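# Move bottom switch part from chute upright onto tray

## Task

Pick up the black switch part sitting lowest in the sloped chute, resting against the stop, and set it on the white tray standing upright with its shaft pointing up. The remaining parts must stay standing in the chute, and any parts already upright on the tray must not be tipped over.

## Robot and tools

Robot: two arms, left_arm (a five-finger left hand, on the +y side) and right_arm (a five-finger right hand). Base positions in the scene frame: left_arm (-0.012, +0.249, +0.046) m, right_arm (-0.012, -0.319, +0.031) m, each turned only slightly about z. A camera stand is fixed behind the arms.

Frame: scene frame, origin at table-top height halfway between the nominal bases; +x reaches out over the table, +y toward the left arm, +z up. Image left/right does not match arm names. Reported end_effector_position (m) and end_effector_quat_wxyz are in this frame and can be a few cm off, more at long reach.

Hand point: a point fixed to the palm, 0.05 m in front of it and 0.15 m beyond the wrist mounting face. Its +z runs along straight fingers, +y out of the palm, +x across the palm away from the thumb on the right hand (toward the thumb on the left hand). Straight fingertips reach 0.06-0.07 m past the point, 0.06 m behind it along -y. A wrist bracket on the little-finger side can collide with things.

Row layout (shared by execute_actions and move): one flat list of 28 numbers covering both arms, always all 28 even if one arm is idle. Order: left dx, dy, dz, rx, ry, rz; left thumb_turn, thumb_bend, index, middle, ring, little; left force_limit, speed; then the same 14 for the right arm. All values lie in [-1, 1]. The six pose numbers are offsets, not poses: they count from that arm's Hand target as it was when the action or move began, along scene axes; 1.0 equals 0.6 m for dx/dy/dz and 180 degrees for the rotation vector rx/ry/rz, rotating about the Hand target position. Repeating an offset moves further. Sending six zeros re-requests the current Hand target. Hand numbers are absolute targets: -1 open, +1 closed (thumb_turn +1 puts the thumb opposite the fingers). force_limit maps -1..+1 to about 0..10 N at the fingertip (0..15 N for the two thumb motors); speed rises linearly to full at +0.48 and stays full to +1. No value means "unchanged": to keep a hand as it is, resend the eight numbers last executed for it; if none were sent yet this scene, use its hand_measured six plus hand_force_limit and hand_speed.

execute_actions: actions is a list of actions; each action is a list of up to 15 rows, one per 1/30 s step, every row measured from the action's start pose; a short action repeats its last row. cameras optionally names cameras to return (empty actions returns all by default).

move: target is one 28-number row or a list of up to 15 rows, all offsets from the same starting Hand targets. speed is the path top speed in m/s (0.002 to 4.3, default 0.25; turning up to twice that in rad/s), one number or one per target. blend, in m, rounds corners in a list (0 = stop at each). blocking=false returns after about 0.5 s while motion continues. Paths are straight, do not avoid obstacles or the other arm, and can overshoot at speed. Keep paths away from an arm's own base. The result adds a move: line (done, off_target, moving, held, fault) and limits (paced = pose clipped, held = steps withheld).

wait: seconds 0 to 10; robot holds its last command. stop: brakes a running move. zoom_image: camera plus region [x0, y0, x1, y1] in pixels, at most 504x504, from that camera's newest image. show_instructions: shows the reference pages. finished_scene: scene = current scene number; ends it irreversibly.

Cameras: cam_head_left, cam_head_right, cam_high, cam_low, cam_left_wrist, cam_right_wrist (all 672x504; wrist ones fisheye).

Control behaviour: orientation commands are clipped to within 40 degrees of the measured one each step. Arms follow loosely and often rest 1-3 cm (up to 5 cm) short, usually low; the next command asks again, or add the missing distance. A blocked arm keeps pushing until commanded back past its hand point. The scene keeps running while you think.

Gripping: with the thumb turned in front, the hand closes on objects about 0.035-0.065 m thick, or a handle down to about 0.025 m. Each motor moves only when its target changes by 0.002 or more, then locks at target or when its load hits force_limit. To squeeze harder raise force_limit and send a target more closed than hand_measured; to release send one more open. For a gentle grip close at speed -0.94 or lower. Result fields: hand_measured (positions), hand_stopped_by (moving, target, force, stalled, fault), hand_load_n (fingertip load, positive pushing open; near 0 after a lost grip), hand_force_limit, hand_speed. Joint velocities may read within noise; Joint torques include the arm's own weight.

Avoid: dropping parts or releasing them while they move, letting anything leave the table, hard hits on fixed or heavy things, fast strikes, collisions or presses between the two hands, and excess finger force. Overheating (MOTOR HOT line, then OVER-TEMPERATURE FAULT at 100 °C) comes from holding loads, stretched arms or pushing at unreachable poses; the arm then drops and is out for 30-60 s. Loose objects can occasionally be nudged by outside pushes.

Each tool is called after "Emit:" as name([rows], argument=value, ...), one row to a line, values as JSON.

Reference images:

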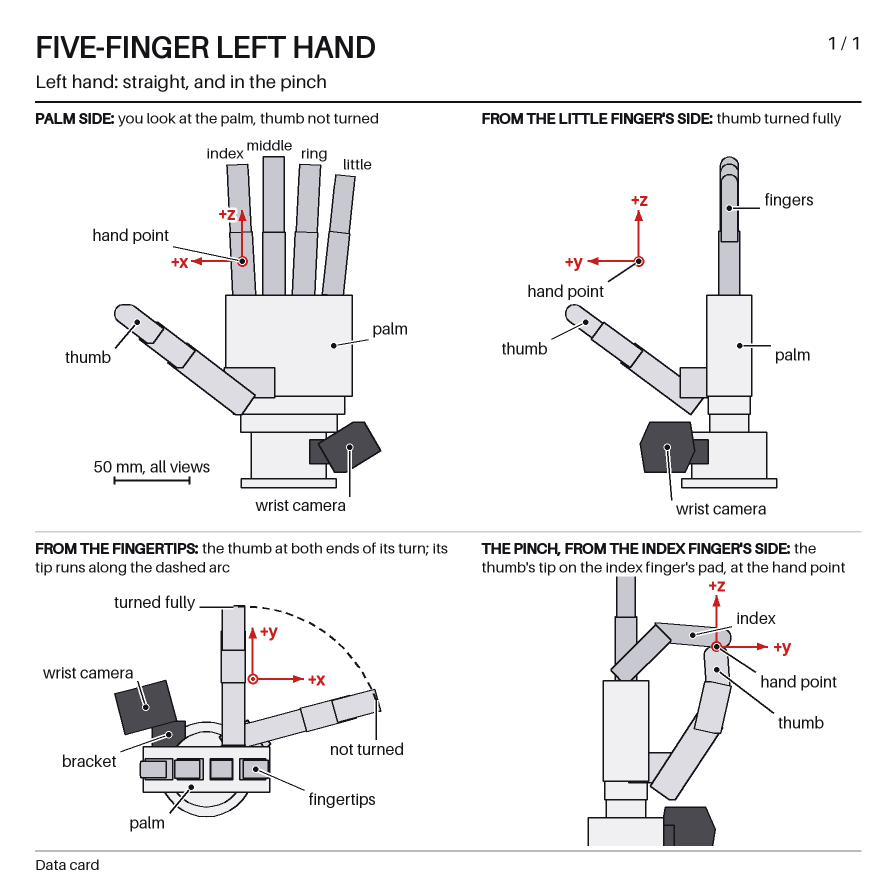

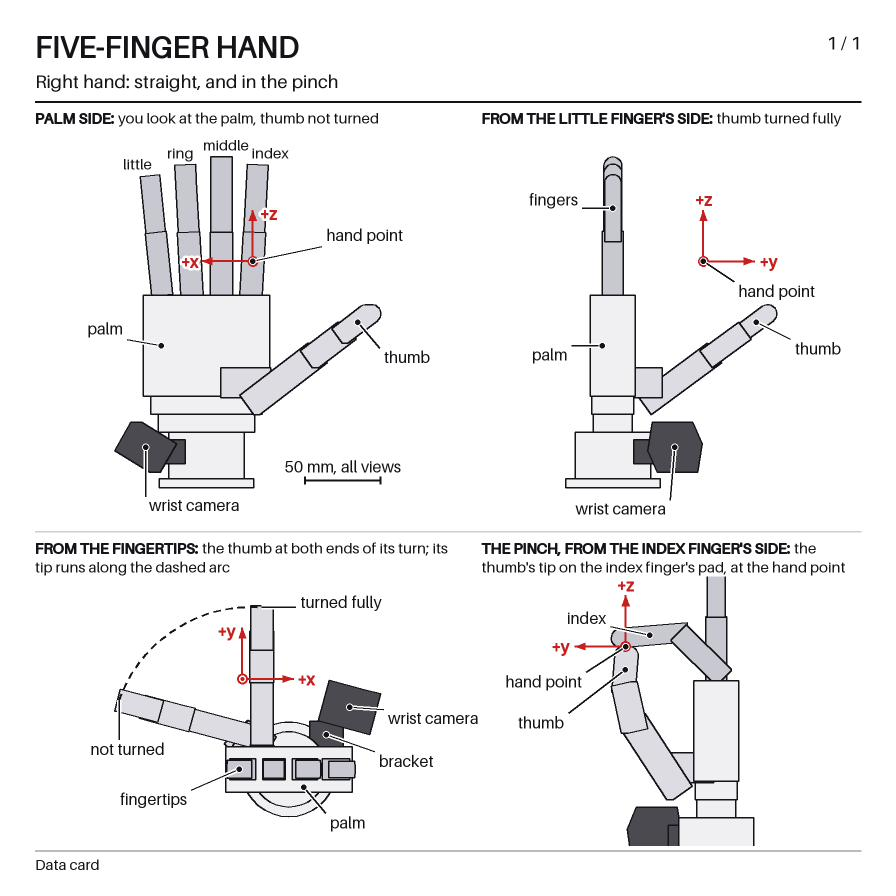

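## Session

Emit:
execute_actions(actions=[])

Scene clock: 0.00 s.
left_arm: end_effector_position=(+0.5053, +0.4290, +0.3134) hand_measured=(-1.000, -1.000, -1.000, -1.000, -1.000, -1.000) hand_load_n=(+0.0, +0.0, +0.0, +0.0, +0.0, +0.0) hand_stopped_by=(target, target, target, target, target, target) hand_force_limit=0.00 hand_speed=-0.80 end_effector_quat_wxyz=(+0.497, -0.398, +0.769, -0.053) | right_arm: end_effector_position=(+0.2883, -0.3603, +0.1568) hand_measured=(-1.000, -1.000, -1.000, -1.000, -1.000, -1.000) hand_load_n=(+0.0, +0.0, +0.0, +0.0, +0.0, +0.0) hand_stopped_by=(target, target, target, target, target, target) hand_force_limit=0.00 hand_speed=-0.80 end_effector_quat_wxyz=(+0.049, +0.355, +0.932, +0.042)
Joint positions: left_arm=[0.291 1.261 1.105 -0.373 -0.111 0.921] | right_arm=[-0.313 0.926 0.687 -1.231 -0.081 1.973]
Joint velocities: within noise
Joint torques (N m): no reading
Heat: left arm: hottest shoulder 26 °C; right arm: hottest shoulder 32 °C.
Hand target: left_arm +0.5120, +0.4306, +0.3260; +0.506, -0.396, +0.764, -0.056 | right_arm +0.2972, -0.3634, +0.1695; +0.064, +0.355, +0.932, +0.043

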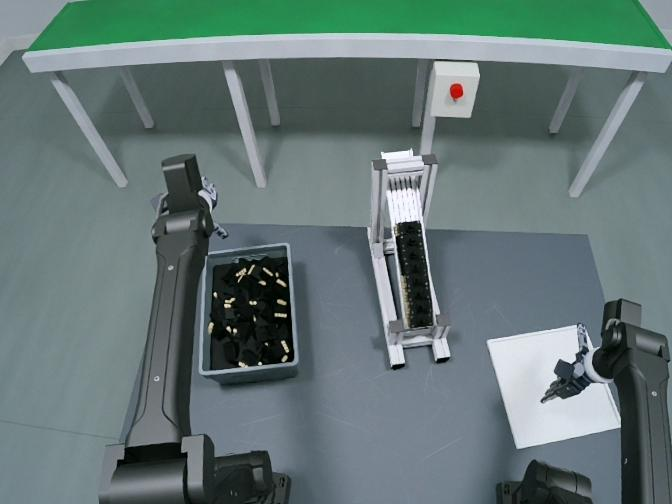

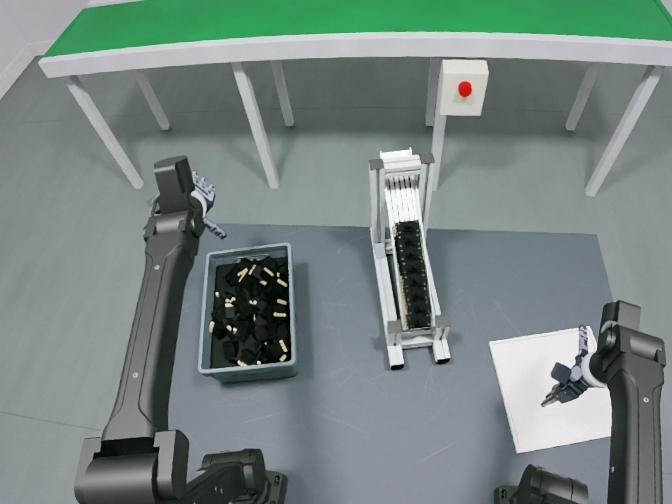

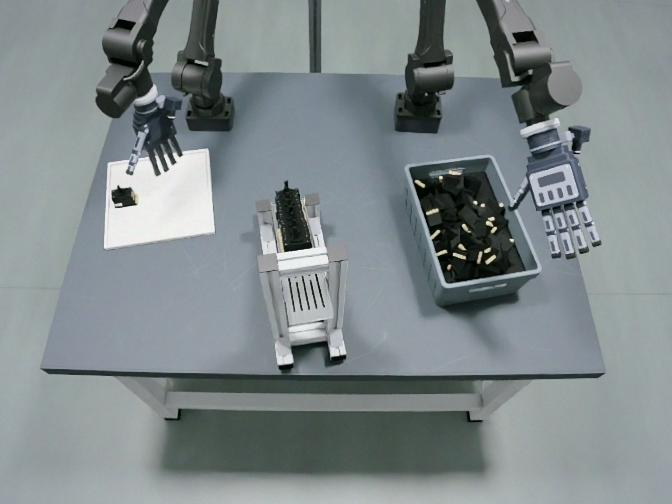

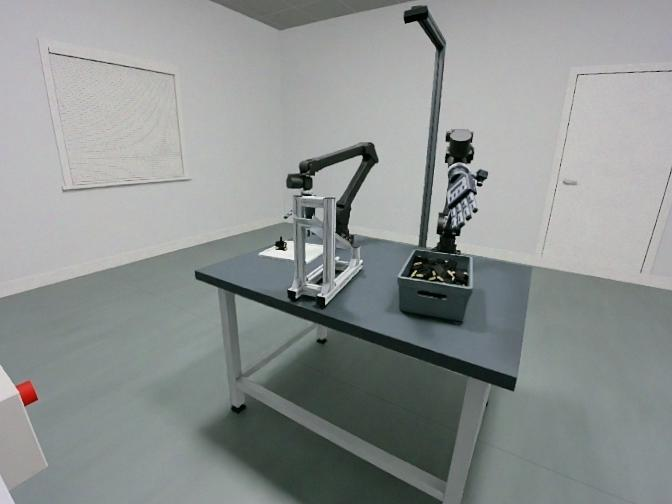

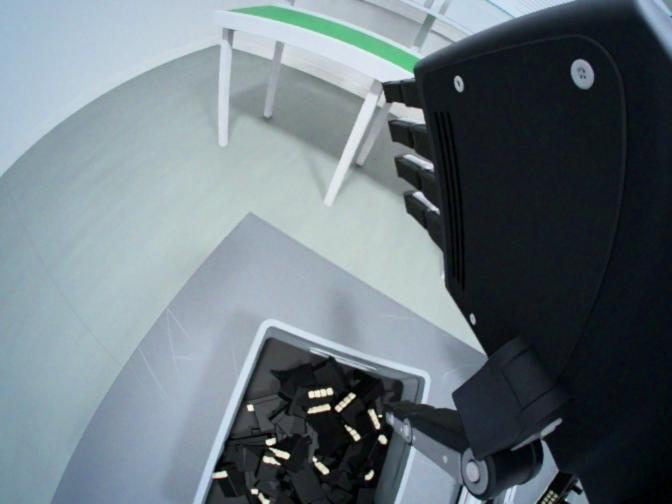

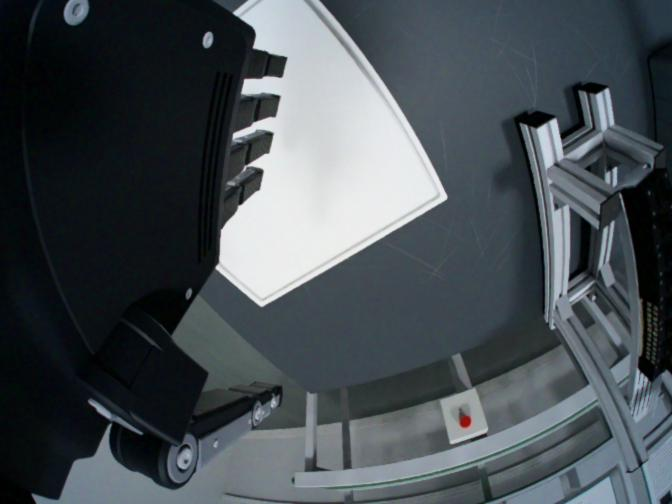

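Emit:
zoom_image(camera="cam_head_left", region=[350, 140, 470, 380])

Emit:
zoom_image(camera="cam_head_right", region=[370, 200, 470, 380])

Emit:
zoom_image(camera="cam_high", region=[230, 160, 370, 380])

Emit:
zoom_image(camera="cam_low", region=[230, 130, 400, 320])

Emit:
zoom_image(camera="cam_high", region=[80, 130, 240, 260])

Emit:
zoom_image(camera="cam_right_wrist", region=[500, 60, 672, 440])

Scaled by 2.100.

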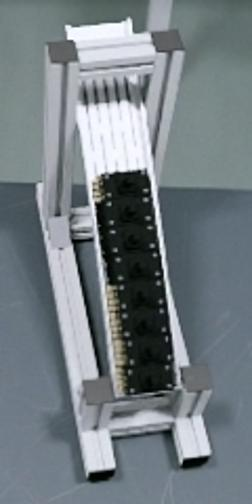

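Scaled by 2.800.

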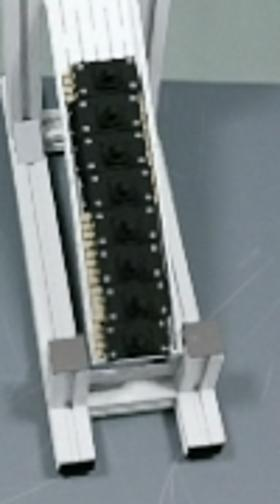

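Scaled by 2.291.

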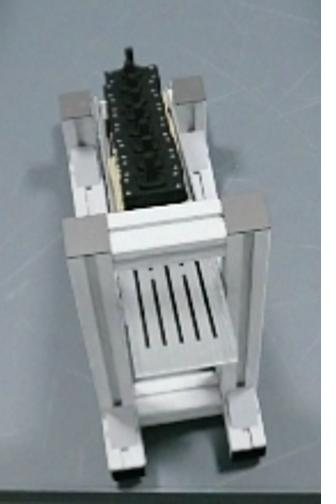

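Scaled by 2.653.

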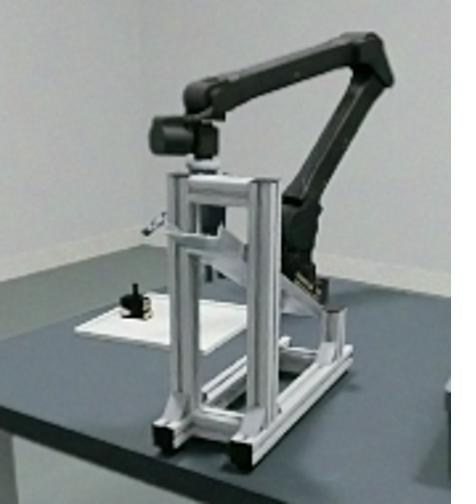

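Scaled by 3.150.

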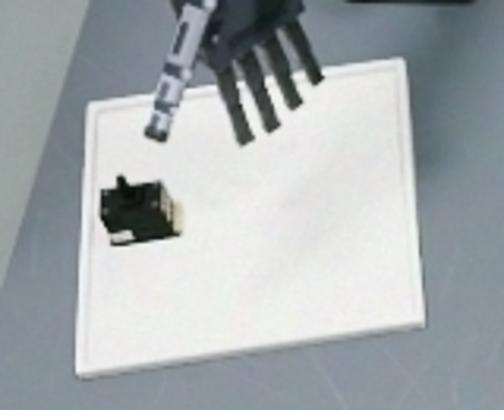

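Scaled by 1.326 from the camera's 672x504 image, which has a finer 960x720 frame.

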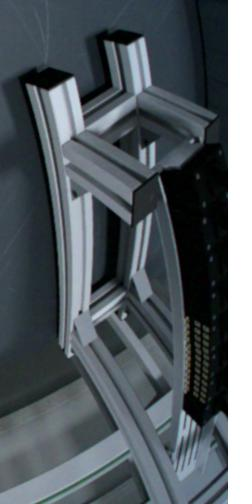

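Emit:
move([
  [0,0,0,0,0,0,-1,-1,-1,-1,-1,-1,0,-0.8, 0,0,0.3,0,0,0,-1,-1,-1,-1,-1,-1,0,-0.8],
  [0,0,0,0,0,0,-1,-1,-1,-1,-1,-1,0,-0.8, 0.0,0.38,0.33,-0.0702,-0.0983,0.2752,-1,-1,-1,-1,-1,-1,0,-0.8],
], blend=0.05, cameras=["all"])

Scene clock: 165.03 s.
left_arm: end_effector_position=(+0.5053, +0.4290, +0.3134) hand_measured=(-1.000, -1.000, -1.000, -1.000, -1.000, -1.000) hand_load_n=(+0.0, +0.0, +0.0, +0.0, +0.0, +0.0) hand_stopped_by=(target, target, target, target, target, target) hand_force_limit=0.00 hand_speed=-0.80 end_effector_quat_wxyz=(+0.497, -0.398, +0.769, -0.053) | right_arm: end_effector_position=(+0.2906, -0.1445, +0.3478) hand_measured=(-1.000, -1.000, -1.000, -1.000, -1.000, -1.000) hand_load_n=(+0.0, +0.0, +0.0, +0.0, +0.0, +0.0) hand_stopped_by=(target, target, target, target, target, target) hand_force_limit=0.00 hand_speed=-0.80 end_effector_quat_wxyz=(+0.192, -0.073, +0.979, +0.011)
Joint positions: left_arm=[0.291 1.261 1.105 -0.373 -0.111 0.921] | right_arm=[0.466 0.888 1.119 -1.432 0.119 1.85]
Joint torques (N m): left_arm=[-1.03 -7.65 12.07 1.88 0.11 -0.04] | right_arm=[1.08 -4.13 10.86 1.09 0.28 -0.15]
Heat: left arm: hottest elbow 36 °C; right arm: hottest shoulder 31 °C.
Hand target: left_arm +0.5120, +0.4306, +0.3260; +0.506, -0.396, +0.764, -0.056 | right_arm +0.2972, -0.1353, +0.3675; +0.215, -0.086, +0.973, +0.018
Off the commanded pose: left_arm 0.014 m, 1 deg | right_arm 0.023 m, 3 deg.
move: off_target (left_arm, right_arm)

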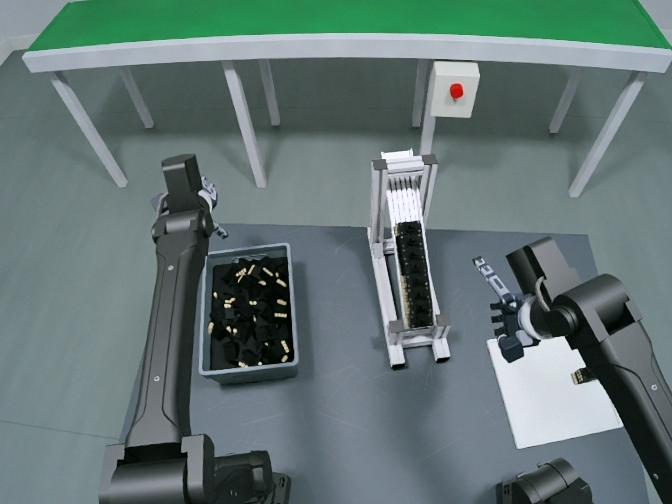

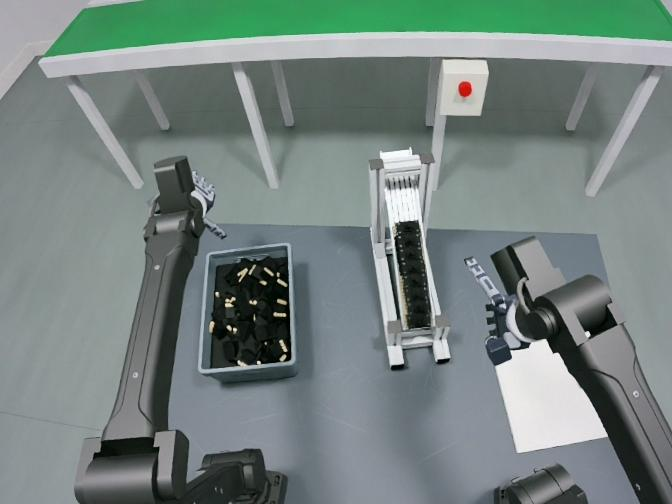

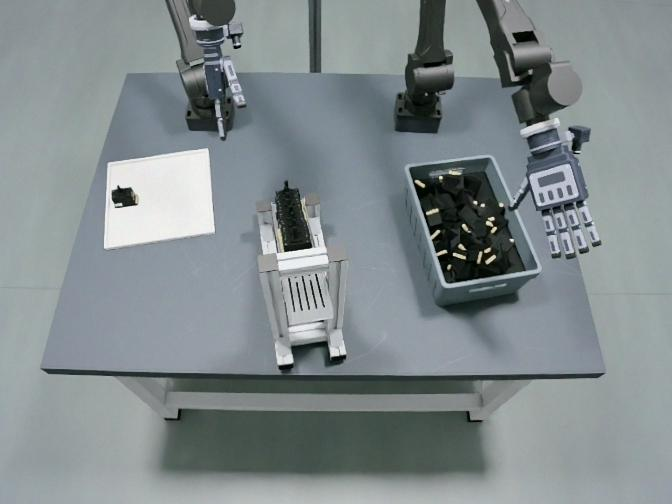

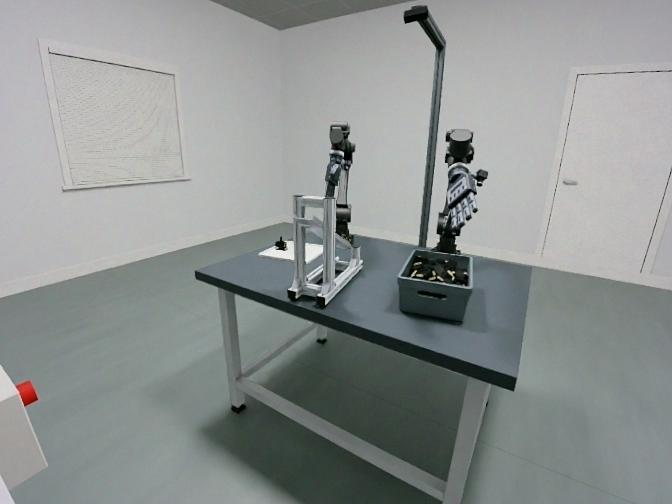

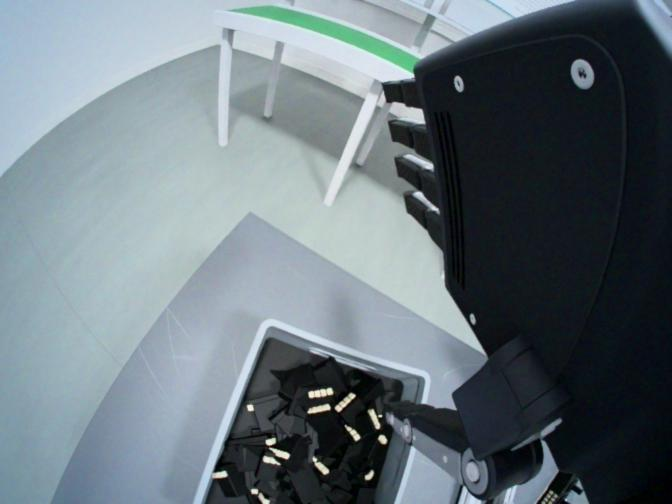

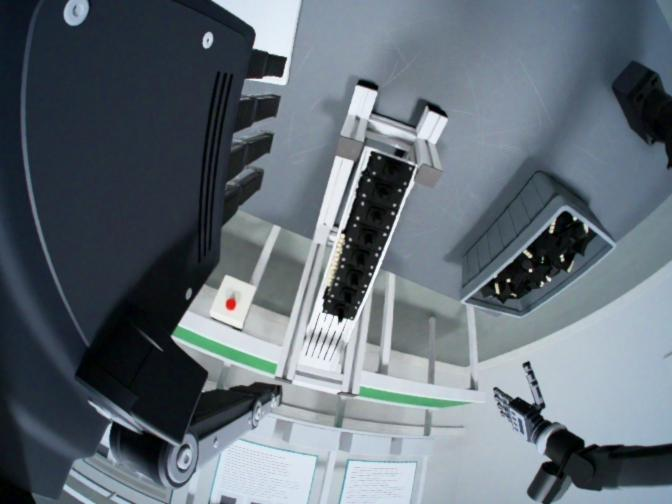

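Emit:
zoom_image(camera="cam_right_wrist", region=[290, 70, 450, 330])

Emit:
zoom_image(camera="cam_high", region=[90, 140, 190, 220])

Emit:
zoom_image(camera="cam_low", region=[260, 180, 380, 320])

Scaled by 1.938 from the camera's 672x504 image, which has a finer 960x720 frame.

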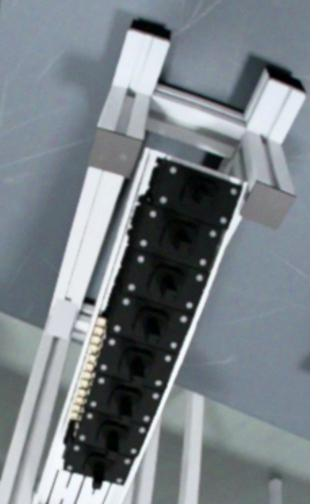

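Scaled by 5.040.

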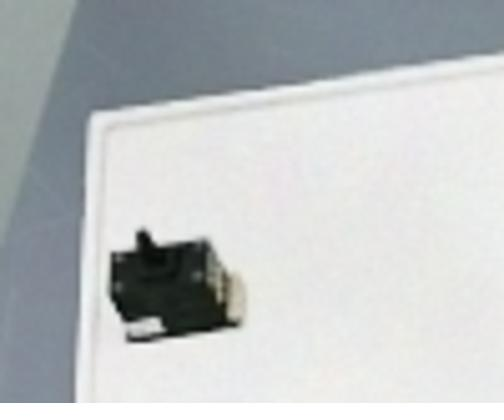

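Scaled by 3.600.

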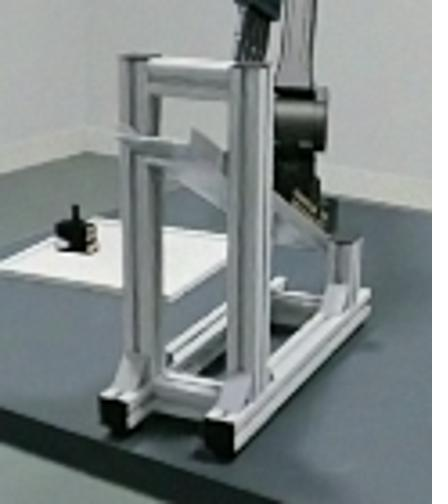

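Emit:
zoom_image(camera="cam_right_wrist", region=[180, 20, 350, 230])

Emit:
zoom_image(camera="cam_right_wrist", region=[330, 60, 470, 200])

Scaled by 2.400 from the camera's 672x504 image, which has a finer 960x720 frame.

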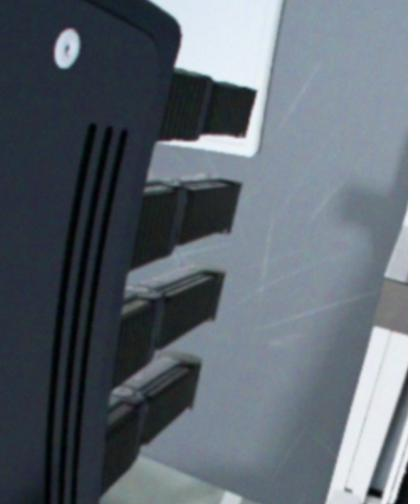

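Scaled by 3.600 from the camera's 672x504 image, which has a finer 960x720 frame.

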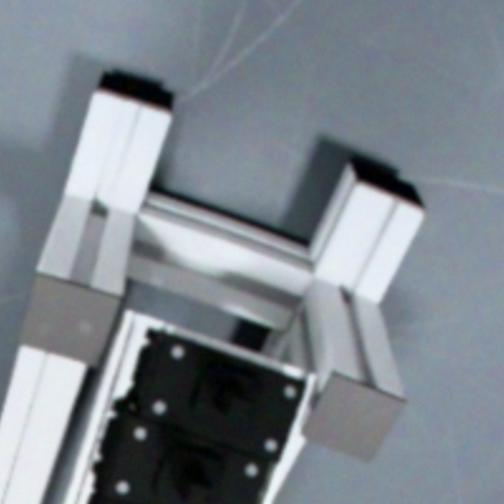

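Emit:
move(target=[0,0,0,0,0,0,-1,-1,-1,-1,-1,-1,0,-0.8, -0.12,0.067,-0.254,0.0167,-0.0817,0.011,-1,-1,-1,-1,-1,-1,0,-0.8], cameras=["cam_right_wrist","cam_high","cam_head_left","cam_low"])

Emit:
zoom_image(camera="cam_right_wrist", region=[290, 70, 500, 280])

Scene clock: 276.87 s.
left_arm: end_effector_position=(+0.5053, +0.4290, +0.3134) hand_measured=(-1.000, -1.000, -1.000, -1.000, -1.000, -1.000) hand_load_n=(+0.0, +0.0, +0.0, +0.0, +0.0, +0.0) hand_stopped_by=(target, target, target, target, target, target) hand_force_limit=0.00 hand_speed=-0.80 end_effector_quat_wxyz=(+0.497, -0.398, +0.769, -0.053) | right_arm: end_effector_position=(+0.2250, -0.1019, +0.2076) hand_measured=(-1.000, -1.000, -1.000, -1.000, -1.000, -1.000) hand_load_n=(+0.0, +0.0, +0.0, +0.0, +0.0, +0.0) hand_stopped_by=(target, target, target, target, target, target) hand_force_limit=0.00 hand_speed=-0.80 end_effector_quat_wxyz=(+0.329, -0.114, +0.937, +0.028)
Joint positions: left_arm=[0.291 1.261 1.105 -0.373 -0.111 0.921] | right_arm=[0.881 0.602 0.53 -0.937 0.391 2.08]
Joint torques (N m): left_arm=[-1.08 -7.65 12.07 1.88 0.11 -0.04] | right_arm=[1.2 -2.02 8.59 1.37 0.51 0.11]
Heat: left arm: hottest elbow 38 °C; right arm: hottest elbow 33 °C.
Hand target: left_arm +0.5120, +0.4306, +0.3260; +0.506, -0.396, +0.764, -0.056 | right_arm +0.2253, -0.0952, +0.2150; +0.340, -0.098, +0.935, +0.036
Off the commanded pose: left_arm 0.014 m, 1 deg | right_arm 0.010 m, 2 deg.
joint sent to its limit (right arm) — joint 6 (wrist roll), upper limit. The joint targets still meet the commanded pose.
move: off_target (left_arm)
Images, in order (width x height): cam_head_left 672x504, cam_high 672x504, cam_low 672x504, cam_right_wrist 672x504.

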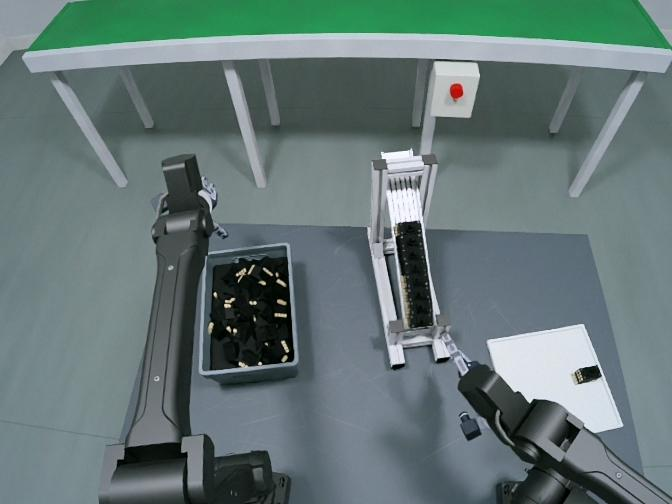

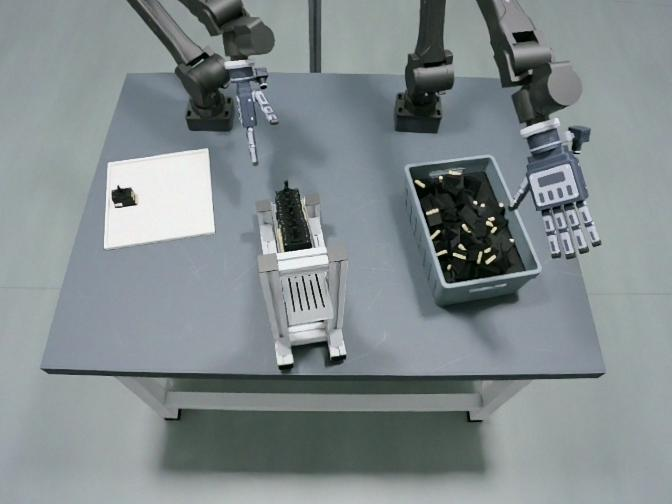

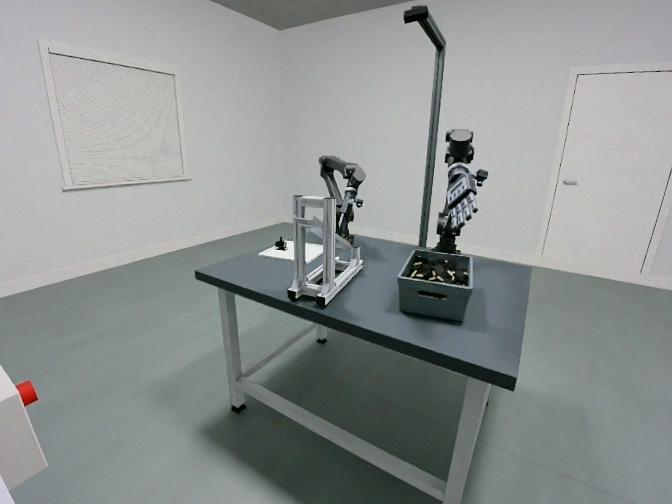

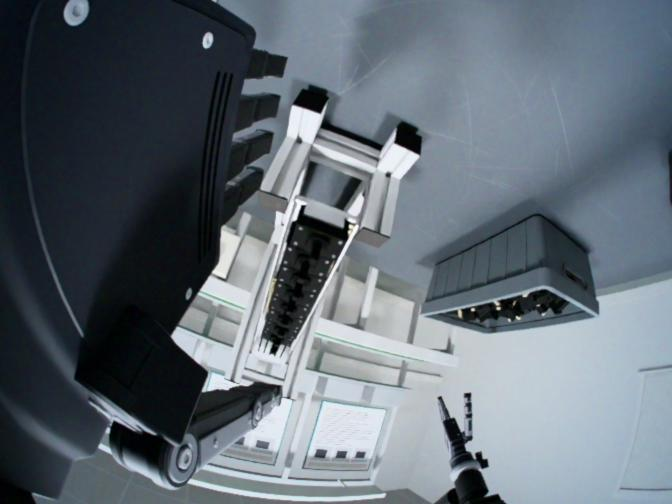

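Scaled by 2.400 from the camera's 672x504 image, which has a finer 960x720 frame.

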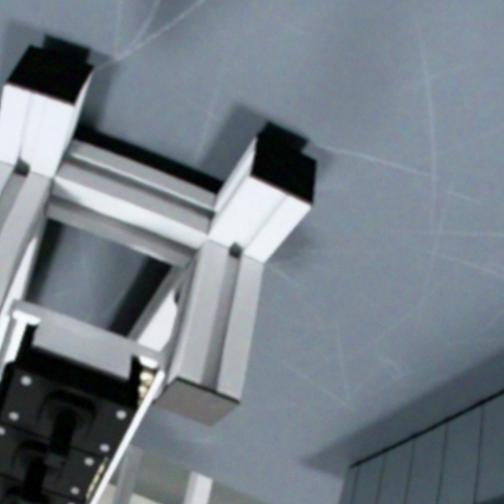

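Emit:
zoom_image(camera="cam_right_wrist", region=[270, 180, 370, 280])

Scaled by 5.040 from the camera's 672x504 image, which has a finer 960x720 frame.

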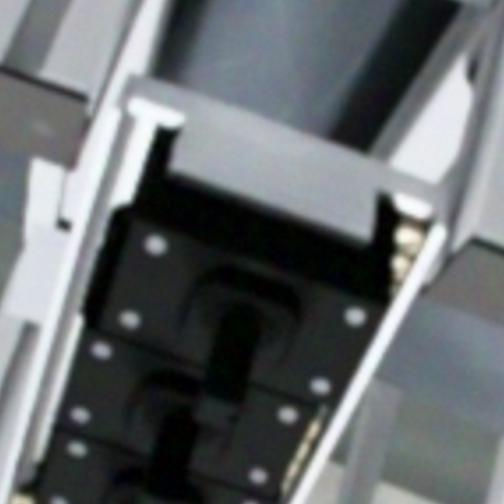

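Emit:
move([
  [0,0,0,0,0,0,-1,-1,-1,-1,-1,-1,0,-0.8, 0.04,-0.27,0,0,0,0.25,-1,-1,-1,-1,-1,-1,0,-0.8],
  [0,0,0,0,0,0,-1,-1,-1,-1,-1,-1,0,-0.8, 0.19,-0.27,-0.08,0,0,0.43,-1,-1,-1,-1,-1,-1,0,-0.8],
], blend=0.03, cameras=["cam_right_wrist"])

Emit:
zoom_image(camera="cam_right_wrist", region=[290, 50, 540, 300])

Scene clock: 325.10 s.
left_arm: end_effector_position=(+0.5053, +0.4290, +0.3134) hand_measured=(-1.000, -1.000, -1.000, -1.000, -1.000, -1.000) hand_load_n=(+0.0, +0.0, +0.0, +0.0, +0.0, +0.0) hand_stopped_by=(target, target, target, target, target, target) hand_force_limit=0.00 hand_speed=-0.80 end_effector_quat_wxyz=(+0.497, -0.398, +0.769, -0.053) | right_arm: end_effector_position=(+0.3264, -0.2581, +0.1577) hand_measured=(-1.000, -1.000, -1.000, -1.000, -1.000, -1.000) hand_load_n=(+0.0, +0.0, +0.0, +0.0, +0.0, +0.5) hand_stopped_by=(target, target, target, target, target, target) hand_force_limit=0.00 hand_speed=-0.80 end_effector_quat_wxyz=(-0.236, +0.646, -0.681, -0.252)
Joint positions: left_arm=[0.291 1.261 1.105 -0.373 -0.111 0.921] | right_arm=[-0.206 1.566 1.062 -1.257 -0.683 -0.239]
Joint torques (N m): left_arm=[-1.08 -7.65 12.05 1.88 0.11 -0.04] | right_arm=[1.14 -11.75 9.8 -0.96 -0.44 -0.14]
Heat: left arm: hottest elbow 38 °C; right arm: hottest elbow 32 °C.
Hand target: left_arm +0.5120, +0.4306, +0.3260; +0.506, -0.396, +0.764, -0.056 | right_arm +0.3393, -0.2572, +0.1670; -0.242, +0.661, -0.668, -0.241
Off the commanded pose: left_arm 0.014 m, 1 deg | right_arm 0.016 m, 3 deg.
move: off_target (left_arm, right_arm)
Images, in order (width x height): cam_right_wrist 672x504.

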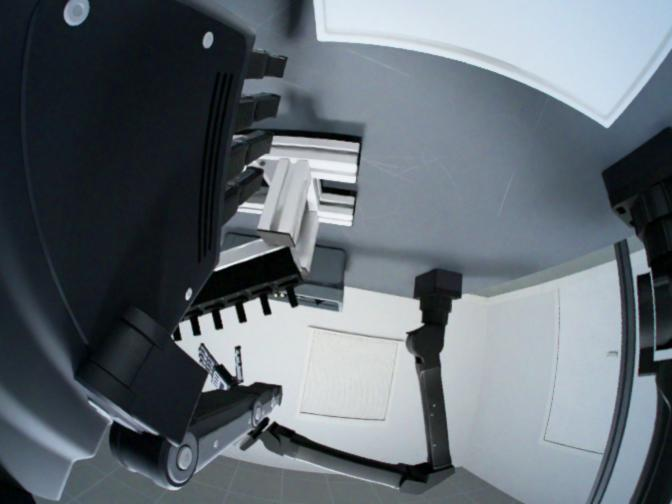

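Scaled by 2.016 from the camera's 672x504 image, which has a finer 960x720 frame.

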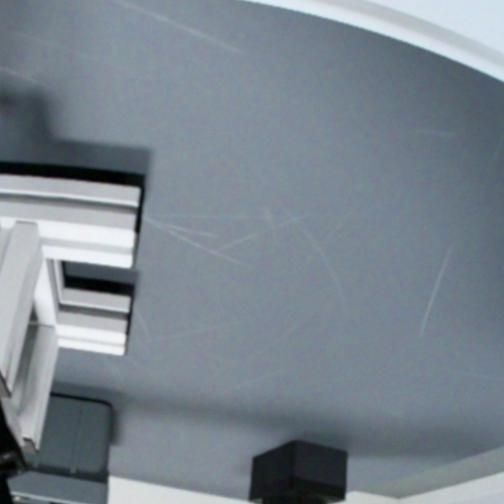

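Emit:
zoom_image(camera="cam_right_wrist", region=[170, 110, 370, 350])

Scaled by 2.100 from the camera's 672x504 image, which has a finer 960x720 frame.

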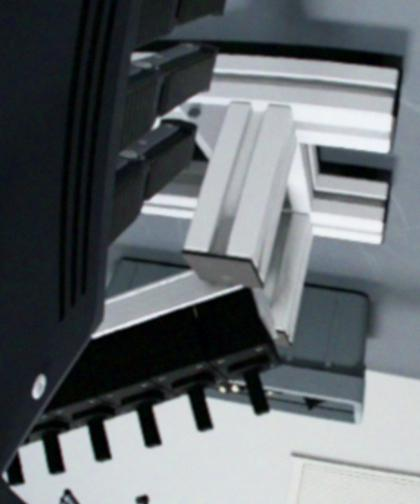

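Emit:
move([
  [0,0,0,0,0,0,-1,-1,-1,-1,-1,-1,0,-0.8, -0.05,0.067,0.217,-0.0035,-0.246,0.223,1,-1,-1,-1,-1,-1,0,-0.3],
  [0,0,0,0,0,0,-1,-1,-1,-1,-1,-1,0,-0.8, -0.07,0.23,0.187,-0.0071,-0.4915,0.446,1,-1,-1,-1,-1,-1,0,-0.3],
], blend=0.03, cameras=["all"])

Emit:
zoom_image(camera="cam_right_wrist", region=[200, 20, 500, 320])

Scene clock: 504.27 s.
left_arm: end_effector_position=(+0.5053, +0.4290, +0.3134) hand_measured=(-1.000, -1.000, -1.000, -1.000, -1.000, -1.000) hand_load_n=(+0.0, +0.0, +0.0, +0.0, +0.0, +0.0) hand_stopped_by=(target, target, target, target, target, target) hand_force_limit=0.00 hand_speed=-0.80 end_effector_quat_wxyz=(+0.497, -0.398, +0.769, -0.053) | right_arm: end_effector_position=(+0.2953, -0.1246, +0.2728) hand_measured=(+1.000, -1.000, -1.000, -1.000, -1.000, -1.000) hand_load_n=(+0.0, +0.0, +0.0, +0.0, +0.0, +0.0) hand_stopped_by=(target, target, target, target, target, target) hand_force_limit=0.00 hand_speed=-0.30 end_effector_quat_wxyz=(-0.403, +0.884, +0.181, +0.152)
Joint positions: left_arm=[0.291 1.261 1.105 -0.373 -0.111 0.921] | right_arm=[0.319 1.017 0.998 -1.049 -0.771 -1.465]
Joint torques (N m): left_arm=[-1.08 -7.71 12.05 1.88 0.11 -0.04] | right_arm=[1.14 -7.41 8.46 1.21 -0.44 -0.18]
Heat: left arm: hottest elbow 40 °C; right arm: hottest shoulder 32 °C.
Hand target: left_arm +0.5120, +0.4306, +0.3260; +0.506, -0.396, +0.764, -0.056 | right_arm +0.2973, -0.1191, +0.2793; -0.404, +0.877, +0.200, +0.167
Off the commanded pose: left_arm 0.014 m, 1 deg | right_arm 0.009 m, 3 deg.
move: off_target (left_arm, right_arm)

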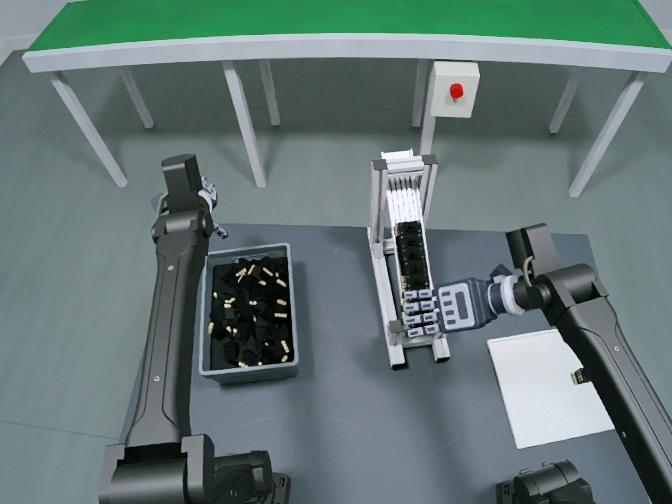

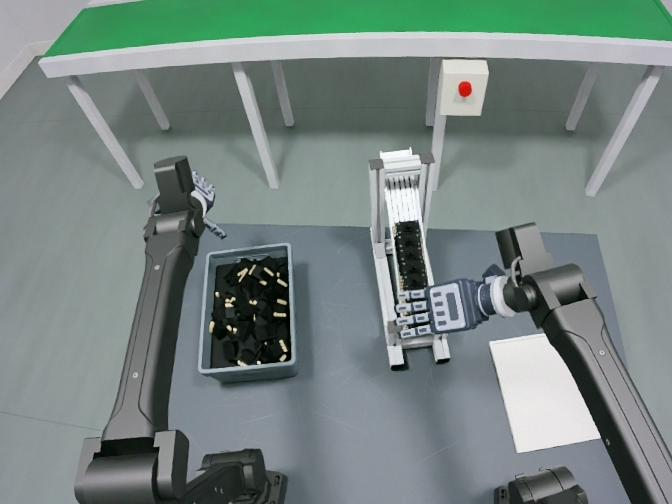

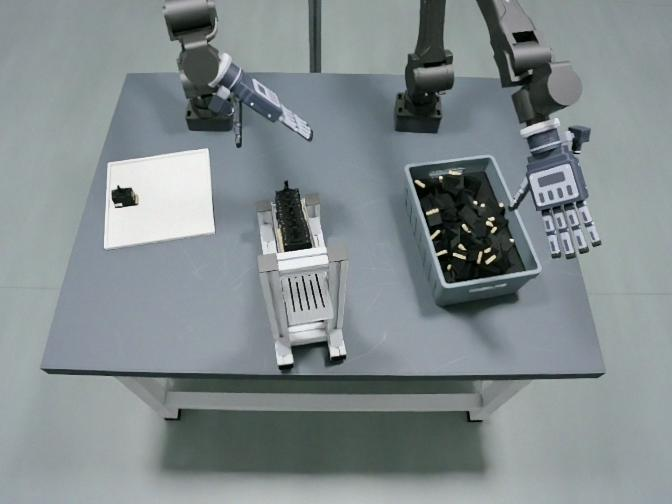

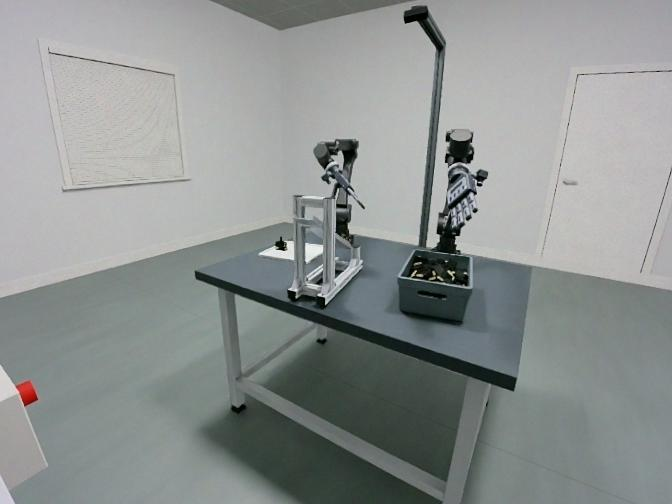

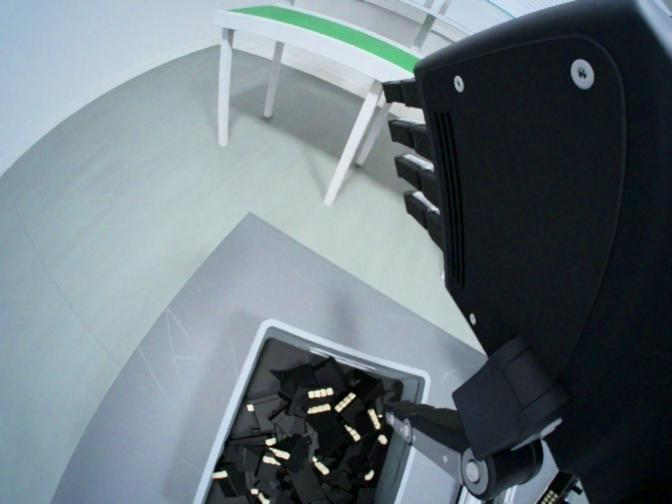

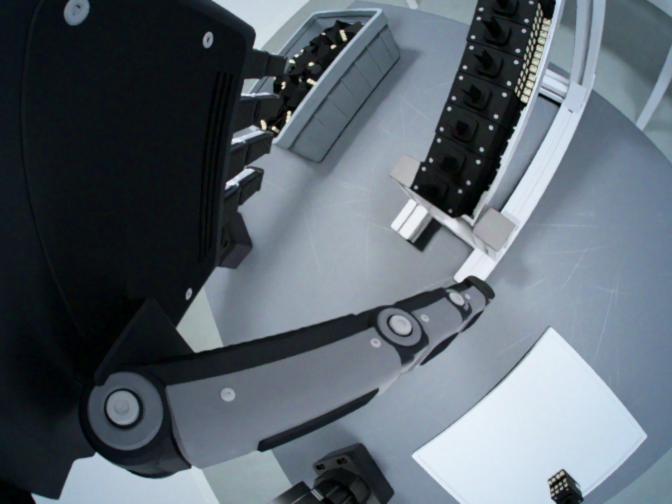

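Scaled by 1.680 from the camera's 672x504 image, which has a finer 960x720 frame.

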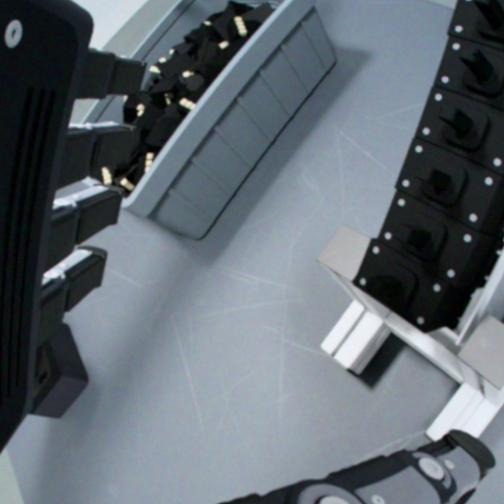

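Emit:
zoom_image(camera="cam_right_wrist", region=[380, 130, 520, 270])

Scaled by 3.600 from the camera's 672x504 image, which has a finer 960x720 frame.

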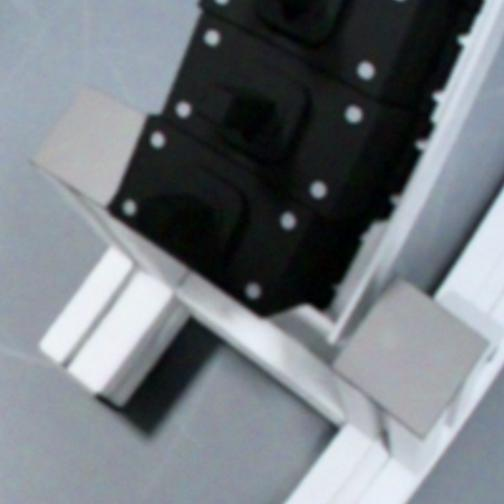

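Emit:
move(target=[0,0,0,0,0,0,-1,-1,-1,-1,-1,-1,0,-0.8, 0.0528,0.0318,-0.133,0,0,0,1,-1,-1,-1,-1,-1,0,-0.3], speed=0.15, cameras=["cam_right_wrist","cam_head_left","cam_high"])

Emit:
zoom_image(camera="cam_right_wrist", region=[230, 60, 530, 360])

Scene clock: 545.07 s.
left_arm: end_effector_position=(+0.5053, +0.4290, +0.3134) hand_measured=(-1.000, -1.000, -1.000, -1.000, -1.000, -1.000) hand_load_n=(+0.0, +0.0, +0.0, +0.5, +0.5, +0.0) hand_stopped_by=(target, target, target, target, target, target) hand_force_limit=0.00 hand_speed=-0.80 end_effector_quat_wxyz=(+0.497, -0.398, +0.769, -0.053) | right_arm: end_effector_position=(+0.3273, -0.1077, +0.1962) hand_measured=(+1.000, -1.000, -1.000, -1.000, -1.000, -1.000) hand_load_n=(+0.0, +0.0, +0.0, +0.0, +0.0, +0.0) hand_stopped_by=(target, target, target, target, target, target) hand_force_limit=0.00 hand_speed=-0.30 end_effector_quat_wxyz=(-0.401, +0.880, +0.195, +0.163)
Joint positions: left_arm=[0.291 1.261 1.105 -0.373 -0.111 0.921] | right_arm=[0.341 1.135 0.871 -0.774 -0.758 -1.465]
Joint torques (N m): left_arm=[-1.08 -7.65 12.05 1.87 0.11 -0.04] | right_arm=[1.32 -7.77 8.43 1.26 -0.4 0.08]
Heat: left arm: hottest elbow 40 °C; right arm: hottest shoulder 31 °C.
Hand target: left_arm +0.5120, +0.4306, +0.3260; +0.506, -0.396, +0.764, -0.056 | right_arm +0.3290, -0.1000, +0.1995; -0.404, +0.877, +0.200, +0.167
Off the commanded pose: left_arm 0.014 m, 1 deg | right_arm 0.008 m, 1 deg.
move: off_target (left_arm)
Images, in order (width x height): cam_head_left 672x504, cam_high 672x504, cam_right_wrist 672x504.

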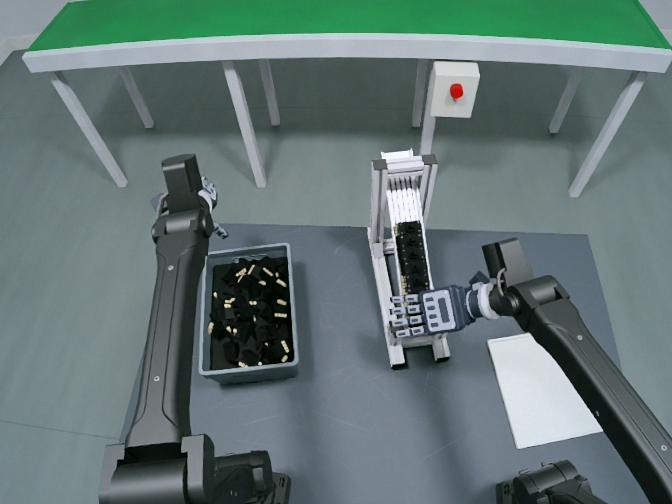

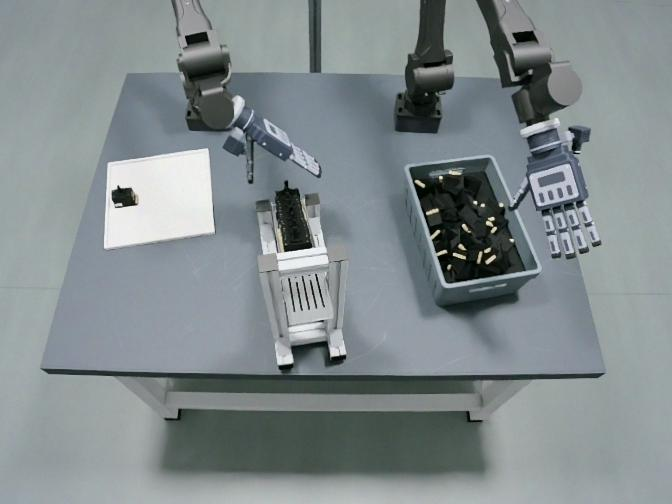

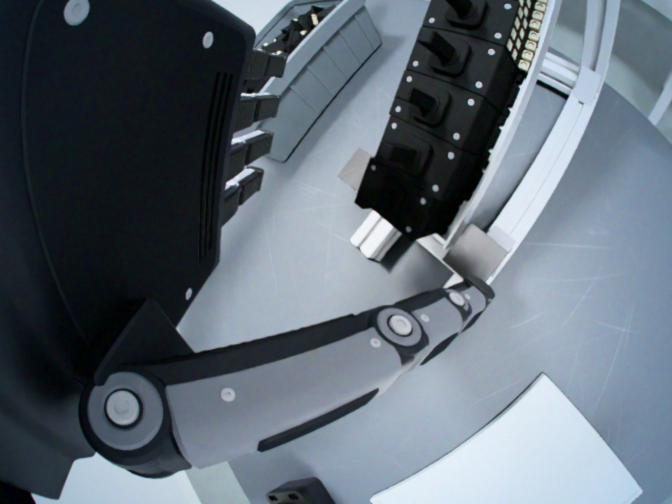

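Scaled by 1.680 from the camera's 672x504 image, which has a finer 960x720 frame.

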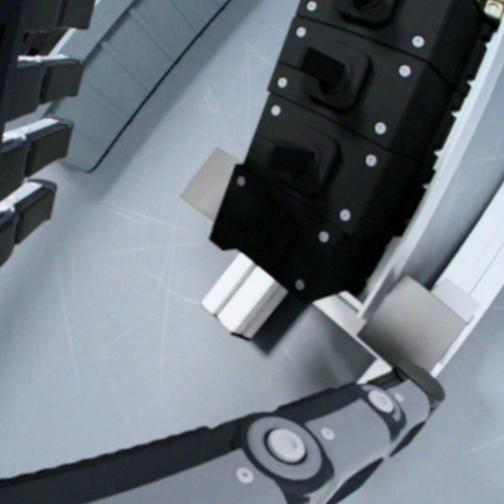

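Emit:
zoom_image(camera="cam_right_wrist", region=[340, 100, 520, 280])

Emit:
zoom_image(camera="cam_head_left", region=[370, 200, 480, 380])

Scaled by 2.800 from the camera's 672x504 image, which has a finer 960x720 frame.

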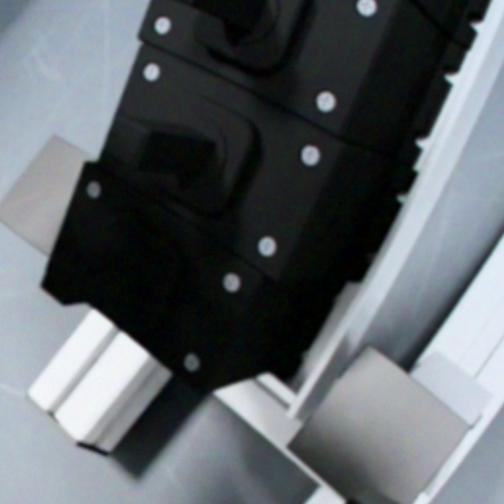

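Scaled by 2.800.

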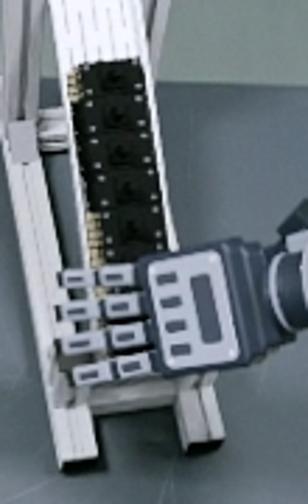

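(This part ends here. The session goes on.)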